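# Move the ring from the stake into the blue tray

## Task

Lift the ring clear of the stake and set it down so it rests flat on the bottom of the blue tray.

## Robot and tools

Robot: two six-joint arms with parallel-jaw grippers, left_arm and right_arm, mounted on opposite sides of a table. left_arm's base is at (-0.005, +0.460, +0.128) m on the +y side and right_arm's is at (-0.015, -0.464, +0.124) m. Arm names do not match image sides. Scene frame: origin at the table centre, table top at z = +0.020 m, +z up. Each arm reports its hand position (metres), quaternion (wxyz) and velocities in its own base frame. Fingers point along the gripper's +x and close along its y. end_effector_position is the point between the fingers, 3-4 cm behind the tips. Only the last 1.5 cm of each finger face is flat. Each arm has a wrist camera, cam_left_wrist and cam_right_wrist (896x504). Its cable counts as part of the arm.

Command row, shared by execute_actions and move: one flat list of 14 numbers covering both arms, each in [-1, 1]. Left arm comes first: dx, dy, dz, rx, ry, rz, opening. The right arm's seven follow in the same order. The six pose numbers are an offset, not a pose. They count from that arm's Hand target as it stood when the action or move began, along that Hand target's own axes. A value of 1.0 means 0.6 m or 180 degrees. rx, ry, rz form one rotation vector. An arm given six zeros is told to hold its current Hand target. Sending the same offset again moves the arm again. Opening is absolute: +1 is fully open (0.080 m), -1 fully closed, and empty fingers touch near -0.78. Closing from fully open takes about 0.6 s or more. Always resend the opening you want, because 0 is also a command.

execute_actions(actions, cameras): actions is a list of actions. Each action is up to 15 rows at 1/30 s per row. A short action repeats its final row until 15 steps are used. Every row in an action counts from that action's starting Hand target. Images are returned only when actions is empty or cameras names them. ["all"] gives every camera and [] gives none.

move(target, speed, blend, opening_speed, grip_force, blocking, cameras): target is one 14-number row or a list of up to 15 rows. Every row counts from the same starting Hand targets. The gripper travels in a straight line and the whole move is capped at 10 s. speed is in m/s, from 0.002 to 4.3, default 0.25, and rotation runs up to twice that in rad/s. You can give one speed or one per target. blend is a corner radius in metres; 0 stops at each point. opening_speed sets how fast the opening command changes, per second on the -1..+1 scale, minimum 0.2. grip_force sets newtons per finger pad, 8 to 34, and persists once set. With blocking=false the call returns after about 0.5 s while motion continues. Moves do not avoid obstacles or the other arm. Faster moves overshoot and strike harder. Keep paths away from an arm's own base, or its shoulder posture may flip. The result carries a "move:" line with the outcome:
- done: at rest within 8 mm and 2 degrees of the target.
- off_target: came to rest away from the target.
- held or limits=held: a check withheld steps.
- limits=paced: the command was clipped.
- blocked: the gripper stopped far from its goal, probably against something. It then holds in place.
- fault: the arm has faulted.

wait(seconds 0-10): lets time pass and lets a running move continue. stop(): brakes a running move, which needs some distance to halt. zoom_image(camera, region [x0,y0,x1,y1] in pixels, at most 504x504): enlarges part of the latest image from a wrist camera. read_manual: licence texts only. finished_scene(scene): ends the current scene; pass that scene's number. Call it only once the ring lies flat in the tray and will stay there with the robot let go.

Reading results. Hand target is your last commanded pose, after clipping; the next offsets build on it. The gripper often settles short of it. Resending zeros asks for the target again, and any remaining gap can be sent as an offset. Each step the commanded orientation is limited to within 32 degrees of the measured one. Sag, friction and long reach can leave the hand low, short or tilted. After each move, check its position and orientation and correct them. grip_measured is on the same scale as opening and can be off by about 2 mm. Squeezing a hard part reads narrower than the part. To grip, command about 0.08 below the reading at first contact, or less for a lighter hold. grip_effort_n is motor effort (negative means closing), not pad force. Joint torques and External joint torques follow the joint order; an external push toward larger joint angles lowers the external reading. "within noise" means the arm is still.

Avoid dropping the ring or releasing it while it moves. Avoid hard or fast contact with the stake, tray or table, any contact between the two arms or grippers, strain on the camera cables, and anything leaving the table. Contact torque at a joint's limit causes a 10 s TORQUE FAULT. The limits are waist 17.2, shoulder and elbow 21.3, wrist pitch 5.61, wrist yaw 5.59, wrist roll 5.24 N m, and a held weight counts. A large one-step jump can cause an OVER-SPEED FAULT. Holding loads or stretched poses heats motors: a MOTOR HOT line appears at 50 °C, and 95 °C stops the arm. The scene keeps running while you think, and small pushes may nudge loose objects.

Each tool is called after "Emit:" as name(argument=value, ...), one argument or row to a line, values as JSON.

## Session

Emit:
execute_actions(
  actions=[],
)

Scene clock: 0.00 s.
left_arm: end_effector_position=(+0.3537, -0.0803, +0.1256) grip_measured=+1.000 grip_effort_n=n/a end_effector_quat_wxyz=(+0.442, +0.611, +0.411, -0.513) | right_arm: end_effector_position=(+0.0115, -0.3654, +0.1549) grip_measured=+1.000 grip_effort_n=n/a end_effector_quat_wxyz=(-0.181, -0.586, -0.016, +0.790)
Joint positions: left_arm=[-0.257 1.819 1.508 -1.141 -0.081 1.592 0.08] | right_arm=[-1.422 1.725 1.47 -1.076 0.29 1.4 0.08]
Joint velocities: within noise
Joint torques (N m): no reading
External joint torques (N m): no reading
Motor temperatures (°C): left_arm=[29 31 31 30 32 31] | right_arm=[28 29 28 30 29 32]
Heat: left arm: hottest wrist yaw 32 °C (+0.0 °C/min); right arm: hottest wrist roll 32 °C (+0.0 °C/min).
Hand target: left_arm +0.3538, -0.0803, +0.1258; +0.442, +0.611, +0.410, -0.513 | right_arm +0.0115, -0.3659, +0.1565; -0.183, -0.585, -0.014, +0.790
Tool commands: left_gripper/opening=+1.0 right_gripper/opening=+1.0

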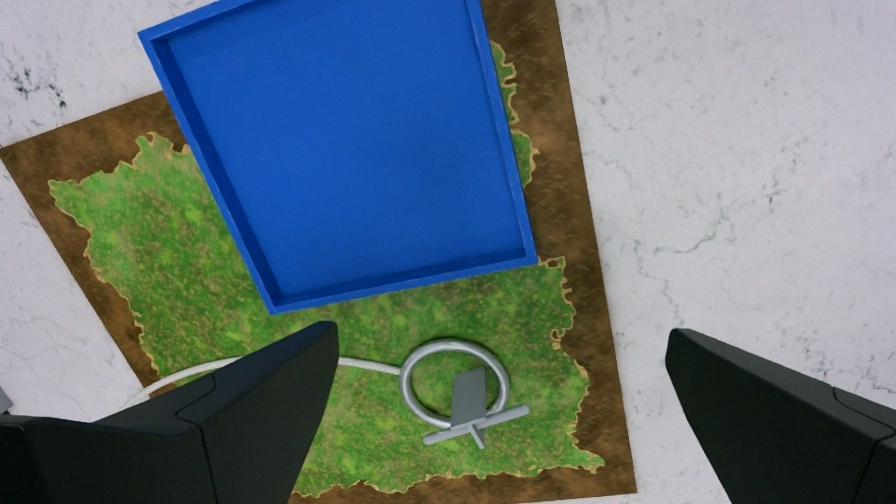

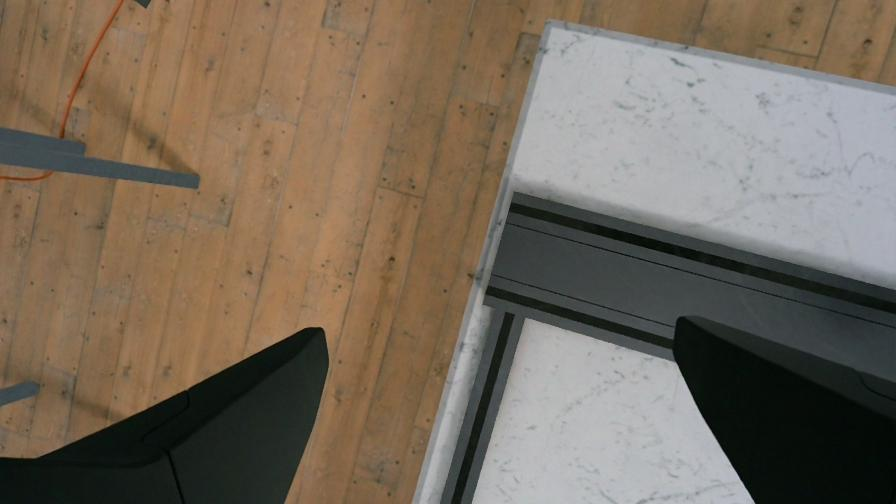

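Emit:
move(
  target=[0.212,0.019,-0.366,-0.603,0.011,-0.041,0,0,0,0,0,0,0,1],
  cameras=["all"],
)

Scene clock: 60.03 s.
left_arm: end_effector_position=(+0.4395, +0.1342, +0.0244) grip_measured=+0.004 grip_effort_n=-20.7 end_effector_quat_wxyz=(+0.722, -0.014, +0.692, +0.020) | right_arm: end_effector_position=(+0.0115, -0.3654, +0.1549) grip_measured=+1.000 grip_effort_n=-0.2 end_effector_quat_wxyz=(-0.181, -0.586, -0.016, +0.790)
Joint positions: left_arm=[0.298 2.338 1.894 -1.084 0.004 0.249 0.035] | right_arm=[-1.422 1.725 1.47 -1.076 0.29 1.4 0.08]
Joint torques (N m): left_arm=[-0.12 -8.46 6.05 0.11 0.14 -0.1] | right_arm=[0 -7.56 5.04 0.94 0.29 0]
External joint torques (N m): left_arm=[-0.08 2.69 0.26 -0.34 0.13 -0.11] | right_arm=[0.04 -0.48 -0.89 0.27 0.07 0.01]
Motor temperatures (°C): left_arm=[29 39 35 31 32 31] | right_arm=[28 39 32 31 29 32]
Heat: left arm: hottest shoulder 39 °C (+8.1 °C/min); right arm: hottest shoulder 39 °C (+9.1 °C/min).
Hand target: left_arm +0.4401, +0.1336, +0.0194; +0.718, -0.018, +0.695, +0.019 | right_arm +0.0115, -0.3659, +0.1565; -0.183, -0.585, -0.014, +0.790
Off the commanded pose: left_arm 0.005 m, 1 deg | right_arm 0.002 m, 0 deg.
move: done

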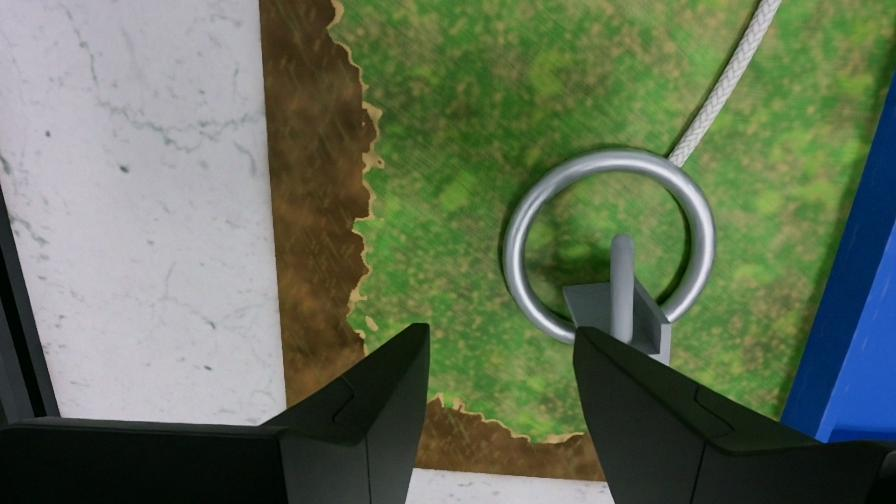

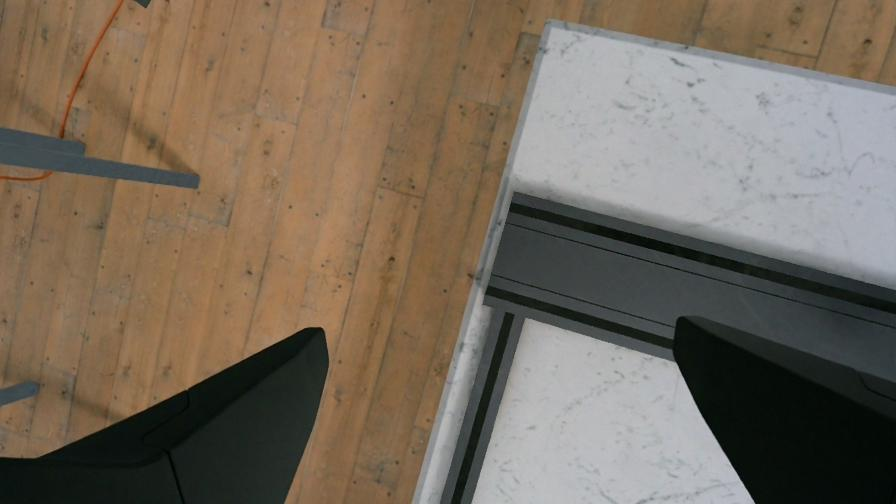

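Emit:
move(
  target=[
    [0,-0.163,-0.022,0,0,0,-0.1,0,0,0,0,0,0,1],
    [0.145,-0.163,-0.013,0,0,0,-0.1,0,0,0,0,0,0,1],
  ],
  cameras=["cam_left_wrist"],
  speed=[0.2,0.1],
)

Scene clock: 86.07 s.
left_arm: end_effector_position=(+0.4428, +0.0358, -0.0612) grip_measured=-0.096 grip_effort_n=-20.2 end_effector_quat_wxyz=(+0.723, -0.018, +0.690, +0.017) | right_arm: end_effector_position=(+0.0115, -0.3654, +0.1549) grip_measured=+1.000 grip_effort_n=-0.7 end_effector_quat_wxyz=(-0.181, -0.586, -0.016, +0.790)
Joint positions: left_arm=[0.082 2.402 1.644 -0.767 0.004 0.034 0.031] | right_arm=[-1.422 1.725 1.47 -1.076 0.29 1.4 0.08]
Joint torques (N m): left_arm=[-0.13 -8.44 4.18 0.56 -0.13 -0.13] | right_arm=[-0.03 -7.48 4.99 0.93 0.28 -0.03]
External joint torques (N m): left_arm=[-0.2 2.4 -0.97 0.13 -0.11 -0.13] | right_arm=[-0.07 -0.46 -0.89 0.27 0.07 -0.02]
Heat: left arm: hottest shoulder 39 °C (+3.0 °C/min); right arm: hottest shoulder 40 °C (+5.1 °C/min).
Hand target: left_arm +0.4401, +0.0356, -0.0679; +0.718, -0.018, +0.695, +0.019 | right_arm +0.0115, -0.3659, +0.1565; -0.183, -0.585, -0.014, +0.790
Off the commanded pose: left_arm 0.007 m, 1 deg | right_arm 0.002 m, 0 deg.
move: done
Images, in order (width x height): cam_left_wrist 896x504.

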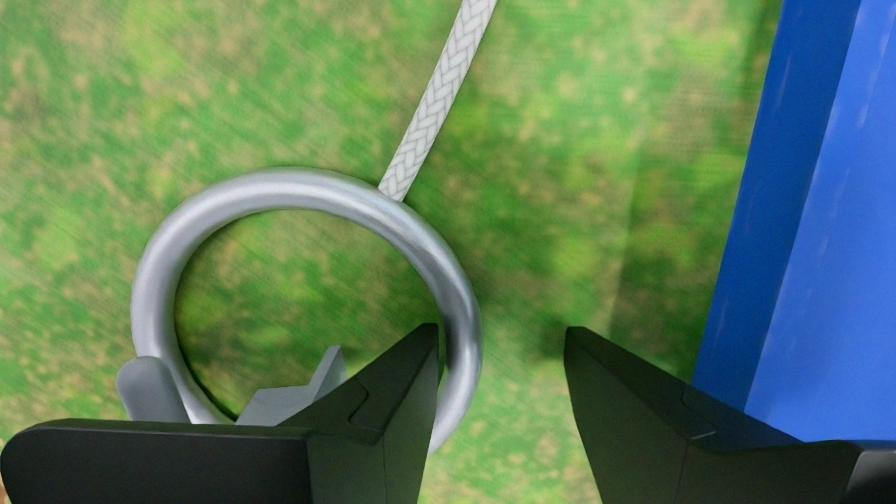

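Emit:
move(
  target=[
    [0.01,0.014,0,0,0,0,-0.1,0,0,0,0,0,0,1],
    [0.01,0.014,0,0,0,0,-0.98,0,0,0,0,0,0,1],
    [0.0,0.036,0,0,0,0,-0.98,0,0,0,0,0,0,1],
  ],
  cameras=["cam_left_wrist"],
  speed=0.08,
  opening_speed=0.6,
)

Scene clock: 99.57 s.
left_arm: end_effector_position=(+0.4414, +0.0512, -0.0643) grip_measured=-0.614 grip_effort_n=-83.5 end_effector_quat_wxyz=(+0.723, -0.019, +0.691, +0.014) | right_arm: end_effector_position=(+0.0115, -0.3654, +0.1549) grip_measured=+1.000 grip_effort_n=-0.7 end_effector_quat_wxyz=(-0.181, -0.586, -0.016, +0.790)
Joint positions: left_arm=[0.119 2.41 1.645 -0.762 0.012 0.073 0.007] | right_arm=[-1.422 1.725 1.47 -1.076 0.29 1.4 0.08]
Joint torques (N m): left_arm=[0.87 -8.92 4.89 -0.05 -0.34 0.18] | right_arm=[0.01 -7.43 5.08 0.93 0.3 -0.01]
External joint torques (N m): left_arm=[0.88 1.99 -0.23 -0.46 -0.34 0.18] | right_arm=[0.02 -0.43 -0.77 0.28 0.09 0]
Heat: left arm: hottest shoulder 40 °C (+3.0 °C/min); right arm: hottest shoulder 40 °C (+3.0 °C/min).
Hand target: left_arm +0.4389, +0.0572, -0.0679; +0.718, -0.018, +0.695, +0.019 | right_arm +0.0115, -0.3659, +0.1565; -0.183, -0.585, -0.014, +0.790
Off the commanded pose: left_arm 0.007 m, 1 deg | right_arm 0.002 m, 0 deg.
move: done; target 2's new opening was sent with left_arm's hand 0.011 m and 1 deg from that target
Images, in order (width x height): cam_left_wrist 896x504.

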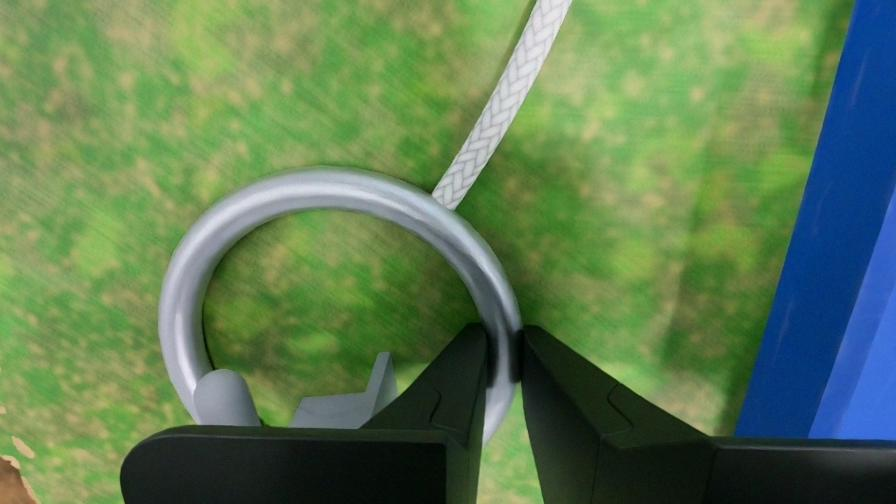

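Emit:
move(
  target=[
    [-0.02,-0.007,-0.01,0,0,0,-0.98,0,0,0,0,0,0,1],
    [-0.037,-0.007,-0.041,0,-0.167,0,-0.98,0,0,0,0,0,0,1],
    [-0.097,-0.007,-0.041,0,-0.167,0,-0.98,0,0,0,0,0,0,1],
  ],
  cameras=["cam_left_wrist"],
  speed=0.08,
  blend=[0.002,0.003,0],
)

Scene clock: 118.53 s.
left_arm: end_effector_position=(+0.4047, +0.0503, -0.0234) grip_measured=-0.614 grip_effort_n=-83.5 end_effector_quat_wxyz=(+0.865, -0.015, +0.502, +0.023) | right_arm: end_effector_position=(+0.0115, -0.3654, +0.1549) grip_measured=+1.000 grip_effort_n=-0.7 end_effector_quat_wxyz=(-0.181, -0.586, -0.016, +0.790)
Joint positions: left_arm=[0.14 1.974 0.937 -0.017 0.045 0.073 0.007] | right_arm=[-1.422 1.725 1.47 -1.076 0.29 1.4 0.08]
Joint torques (N m): left_arm=[0.06 -9.85 5.97 1.17 0.09 0.11] | right_arm=[0.04 -7.48 5.07 0.93 0.27 -0.01]
External joint torques (N m): left_arm=[-0.01 -1.94 1.1 0.06 0.08 0.11] | right_arm=[0.07 -0.5 -0.81 0.26 0.05 0]
Heat: left arm: hottest shoulder 43 °C (+5.0 °C/min); right arm: hottest shoulder 41 °C (+2.0 °C/min).
Hand target: left_arm +0.4128, +0.0517, -0.0104; +0.874, -0.013, +0.485, +0.023 | right_arm +0.0115, -0.3659, +0.1565; -0.183, -0.585, -0.014, +0.790
Off the commanded pose: left_arm 0.015 m, 2 deg | right_arm 0.002 m, 0 deg.
move: off_target (left_arm)
Images, in order (width x height): cam_left_wrist 896x504.

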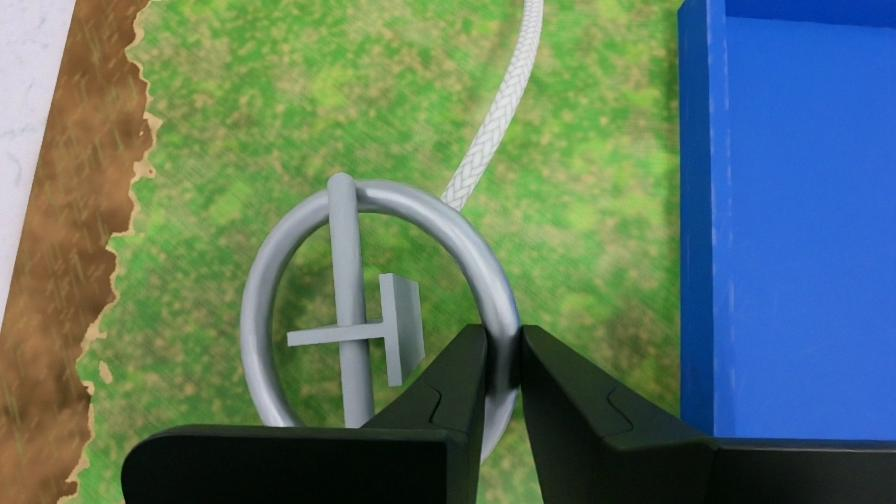

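Emit:
move(
  target=[
    [0.031,0,-0.0195,0,0,0,-0.98,0,0,0,0,0,0,1],
    [0.112,-0.0025,-0.0125,0,0.167,0,-0.98,0,0,0,0,0,0,1],
  ],
  cameras=["cam_left_wrist"],
  speed=0.08,
  blend=[0.003,0],
)

Scene clock: 152.30 s.
left_arm: end_effector_position=(+0.4440, +0.0513, -0.0631) grip_measured=-0.614 grip_effort_n=-83.5 end_effector_quat_wxyz=(+0.725, -0.018, +0.689, +0.017) | right_arm: end_effector_position=(+0.0115, -0.3654, +0.1549) grip_measured=+1.000 grip_effort_n=-0.7 end_effector_quat_wxyz=(-0.181, -0.586, -0.016, +0.790)
Joint positions: left_arm=[0.117 2.412 1.655 -0.764 0.006 0.067 0.007] | right_arm=[-1.422 1.725 1.47 -1.076 0.29 1.4 0.08]
Joint torques (N m): left_arm=[-0.01 -7.58 5.16 0.3 -0.16 -0.06] | right_arm=[0 -7.58 5.03 0.94 0.28 -0.01]
External joint torques (N m): left_arm=[-0.02 3.37 -0.03 -0.14 -0.16 -0.06] | right_arm=[0.02 -0.55 -0.89 0.26 0.06 0]
Heat: left arm: hottest shoulder 43 °C (+4.0 °C/min); right arm: hottest shoulder 42 °C (+2.0 °C/min).
Hand target: left_arm +0.4420, +0.0517, -0.0715; +0.718, -0.018, +0.695, +0.019 | right_arm +0.0115, -0.3659, +0.1565; -0.183, -0.585, -0.014, +0.790
Off the commanded pose: left_arm 0.009 m, 1 deg | right_arm 0.002 m, 0 deg.
move: off_target (left_arm)
Images, in order (width x height): cam_left_wrist 896x504.

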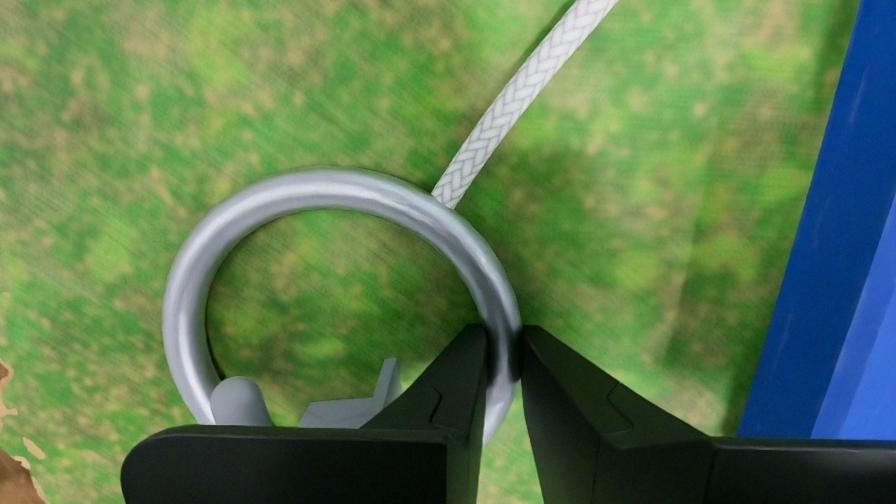

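Emit:
move(
  target=[
    [-0.02,0,0.005,0,0,0,-0.98,0,0,0,0,0,0,1],
    [-0.055,0,-0.022,0,-0.167,0,-0.98,0,0,0,0,0,0,1],
    [-0.097,0,-0.022,0,-0.167,0,-0.98,0,0,0,0,0,0,1],
  ],
  cameras=["cam_left_wrist"],
  speed=0.08,
  blend=[0.002,0.003,0],
)

Scene clock: 166.67 s.
left_arm: end_effector_position=(+0.4214, +0.0498, -0.0236) grip_measured=-0.614 grip_effort_n=-83.5 end_effector_quat_wxyz=(+0.867, -0.013, +0.497, +0.023) | right_arm: end_effector_position=(+0.0115, -0.3654, +0.1549) grip_measured=+1.000 grip_effort_n=-0.2 end_effector_quat_wxyz=(-0.181, -0.586, -0.016, +0.790)
Joint positions: left_arm=[0.132 2.019 1.002 -0.025 0.04 0.067 0.007] | right_arm=[-1.422 1.725 1.47 -1.076 0.29 1.4 0.08]
Joint torques (N m): left_arm=[0.14 -9.72 5.57 1 0.14 0.08] | right_arm=[-0.03 -7.49 5.03 0.94 0.25 -0.01]
External joint torques (N m): left_arm=[0.14 -1.33 0.55 -0.15 0.13 0.08] | right_arm=[-0.09 -0.45 -0.88 0.27 0.05 0]
Motor temperatures (°C): left_arm=[29 44 35 32 32 31] | right_arm=[28 42 34 31 29 31]
Heat: left arm: hottest shoulder 44 °C (+3.0 °C/min); right arm: hottest shoulder 42 °C (+1.0 °C/min).
Hand target: left_arm +0.4269, +0.0510, -0.0138; +0.874, -0.013, +0.485, +0.023 | right_arm +0.0115, -0.3659, +0.1565; -0.183, -0.585, -0.014, +0.790
Off the commanded pose: left_arm 0.011 m, 2 deg | right_arm 0.002 m, 0 deg.
move: off_target (left_arm); blend cut to 0 m at target 1
Images, in order (width x height): cam_left_wrist 896x504.

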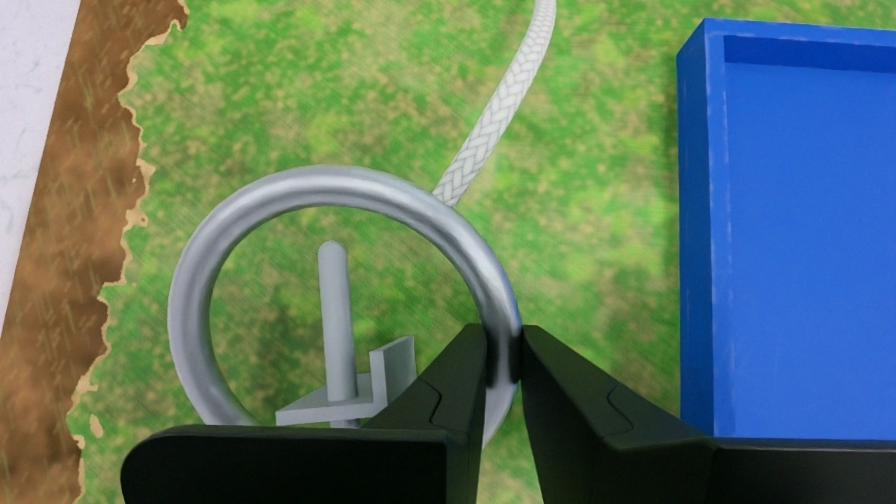

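Emit:
move(
  target=[
    [-0.006,0,0.004,0,0,0,-0.98,0,0,0,0,0,0,1],
    [-0.053,0,-0.075,0,0,0,-0.98,0,0,0,0,0,0,1],
  ],
  cameras=["cam_left_wrist"],
  speed=0.08,
  blend=[0.002,0],
)

Scene clock: 174.13 s.
left_arm: end_effector_position=(+0.3704, +0.0476, -0.0159) grip_measured=-0.614 grip_effort_n=-83.5 end_effector_quat_wxyz=(+0.869, -0.014, +0.493, +0.024) | right_arm: end_effector_position=(+0.0115, -0.3654, +0.1549) grip_measured=+1.000 grip_effort_n=-0.7 end_effector_quat_wxyz=(-0.181, -0.586, -0.016, +0.790)
Joint positions: left_arm=[0.147 1.846 0.776 0.036 0.048 0.077 0.007] | right_arm=[-1.422 1.725 1.47 -1.076 0.29 1.4 0.08]
Joint torques (N m): left_arm=[0.12 -8.18 3.96 1.49 0.14 0.17] | right_arm=[0 -7.52 5.03 0.94 0.27 0]
External joint torques (N m): left_arm=[0.15 -1.14 -1.01 0.29 0.12 0.16] | right_arm=[-0.05 -0.43 -0.88 0.28 0.06 0.01]
Heat: left arm: hottest shoulder 44 °C (+1.0 °C/min); right arm: hottest shoulder 42 °C (+1.0 °C/min).
Hand target: left_arm +0.3721, +0.0481, -0.0104; +0.874, -0.013, +0.485, +0.023 | right_arm +0.0115, -0.3659, +0.1565; -0.183, -0.585, -0.014, +0.790
Off the commanded pose: left_arm 0.006 m, 1 deg | right_arm 0.002 m, 0 deg.
move: done; blend cut to 0 m at target 1
Images, in order (width x height): cam_left_wrist 896x504.

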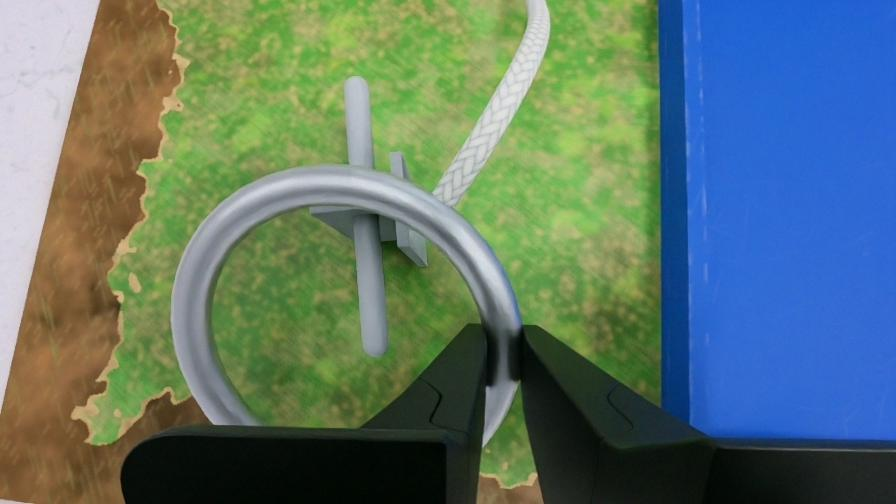

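Emit:
move(
  target=[
    [-0.099,0,0.062,0,0,0,-0.98,0,0,0,0,0,0,1],
    [-0.035,-0.347,0.165,0,0.167,0,-0.98,0,0,0,0,0,0,1],
  ],
  cameras=["cam_left_wrist"],
  speed=[0.12,0.18],
  blend=[0.015,0],
)

Scene clock: 194.63 s.
left_arm: end_effector_position=(+0.4547, -0.1554, +0.0625) grip_measured=-0.614 grip_effort_n=-83.5 end_effector_quat_wxyz=(+0.720, -0.016, +0.693, +0.017) | right_arm: end_effector_position=(+0.0115, -0.3654, +0.1549) grip_measured=+1.000 grip_effort_n=-0.2 end_effector_quat_wxyz=(-0.181, -0.586, -0.016, +0.790)
Joint positions: left_arm=[-0.334 2.434 2.216 -1.318 -0.014 -0.381 0.007] | right_arm=[-1.422 1.725 1.47 -1.076 0.29 1.4 0.08]
Joint torques (N m): left_arm=[0 -9.51 6.48 0.05 0.02 -0.14] | right_arm=[-0.04 -7.49 5.01 0.95 0.29 -0.01]
External joint torques (N m): left_arm=[0 2.12 0.73 -0.33 0.06 -0.14] | right_arm=[-0.06 -0.52 -0.86 0.27 0.08 0]
Heat: left arm: hottest shoulder 43 °C (+0.0 °C/min); right arm: hottest shoulder 42 °C (+1.0 °C/min).
Hand target: left_arm +0.4557, -0.1560, +0.0597; +0.718, -0.018, +0.695, +0.019 | right_arm +0.0115, -0.3659, +0.1565; -0.183, -0.585, -0.014, +0.790
Off the commanded pose: left_arm 0.003 m, 0 deg | right_arm 0.002 m, 0 deg.
move: done
Images, in order (width x height): cam_left_wrist 896x504.

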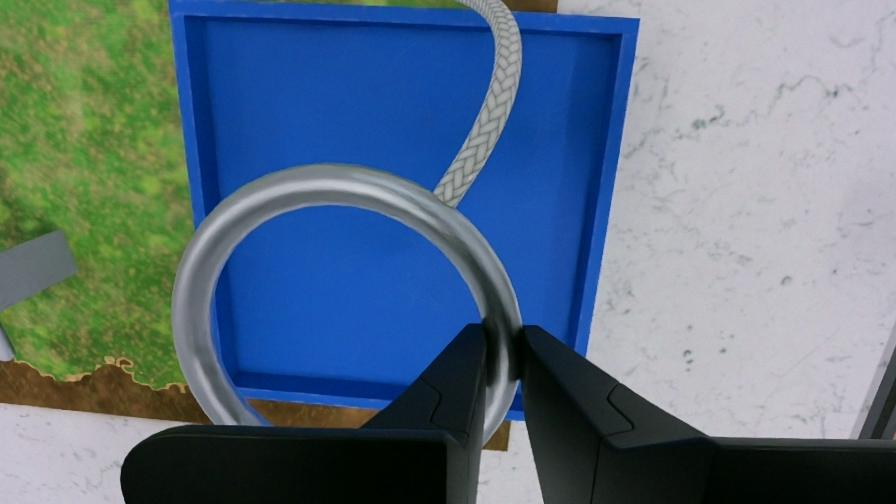

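Emit:
move(
  target=[
    [0.18,-0.007,-0.027,0,0,0,-0.98,0,0,0,0,0,0,1],
    [0.215,-0.007,-0.027,0,0,0,-0.98,0,0,0,0,0,0,1],
    [0.215,-0.007,-0.027,0,0,0,-0.35,0,0,0,0,0,0,1],
    [0.03,-0.007,-0.027,0,0,0,-0.35,0,0,0,0,0,0,1],
  ],
  cameras=["cam_left_wrist"],
  speed=[0.12,0.06,0.06,0.12],
  blend=[0.005,0,0,0],
  opening_speed=0.5,
)

Scene clock: 215.53 s.
left_arm: end_effector_position=(+0.4389, -0.1595, +0.0350) grip_measured=-0.354 grip_effort_n=17.4 end_effector_quat_wxyz=(+0.714, -0.015, +0.700, +0.020) | right_arm: end_effector_position=(+0.0115, -0.3654, +0.1549) grip_measured=+1.000 grip_effort_n=-0.2 end_effector_quat_wxyz=(-0.181, -0.586, -0.016, +0.790)
Joint positions: left_arm=[-0.353 2.391 2.031 -1.194 -0.014 -0.402 0.019] | right_arm=[-1.422 1.725 1.47 -1.076 0.29 1.4 0.08]
Joint torques (N m): left_arm=[-0.09 -11.72 6.03 0.06 -0.01 -0.14] | right_arm=[-0.02 -7.51 5.04 0.94 0.27 -0.01]
External joint torques (N m): left_arm=[-0.08 -0.24 0.26 -0.31 0.03 -0.14] | right_arm=[0 -0.47 -0.83 0.28 0.06 0]
Heat: left arm: hottest shoulder 45 °C (+2.0 °C/min); right arm: hottest shoulder 43 °C (+1.0 °C/min).
Hand target: left_arm +0.4403, -0.1611, +0.0411; +0.718, -0.018, +0.695, +0.019 | right_arm +0.0115, -0.3659, +0.1565; -0.183, -0.585, -0.014, +0.790
Off the commanded pose: left_arm 0.006 m, 1 deg | right_arm 0.002 m, 0 deg.
move: done; target 3's new opening was sent with left_arm's hand 0.013 m and 1 deg from that target
Images, in order (width x height): cam_left_wrist 896x504.

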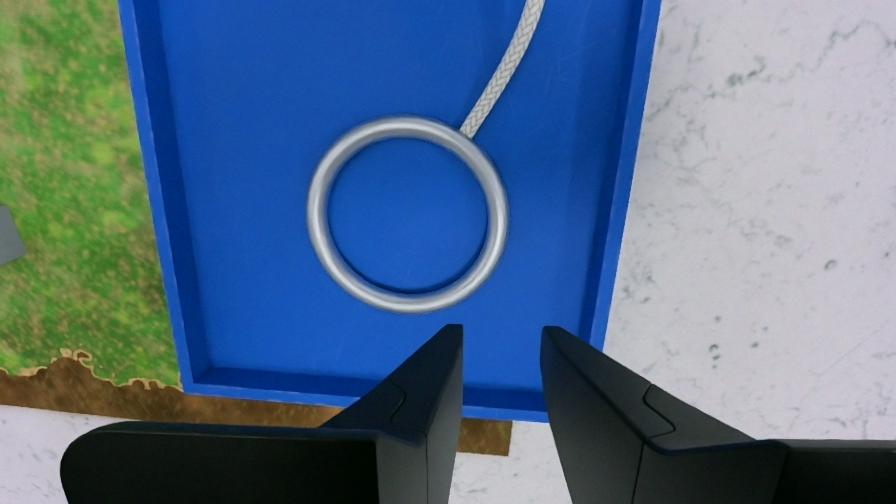

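Emit:
finished_scene(
  scene=3,
)

The scene is finished: the task was done.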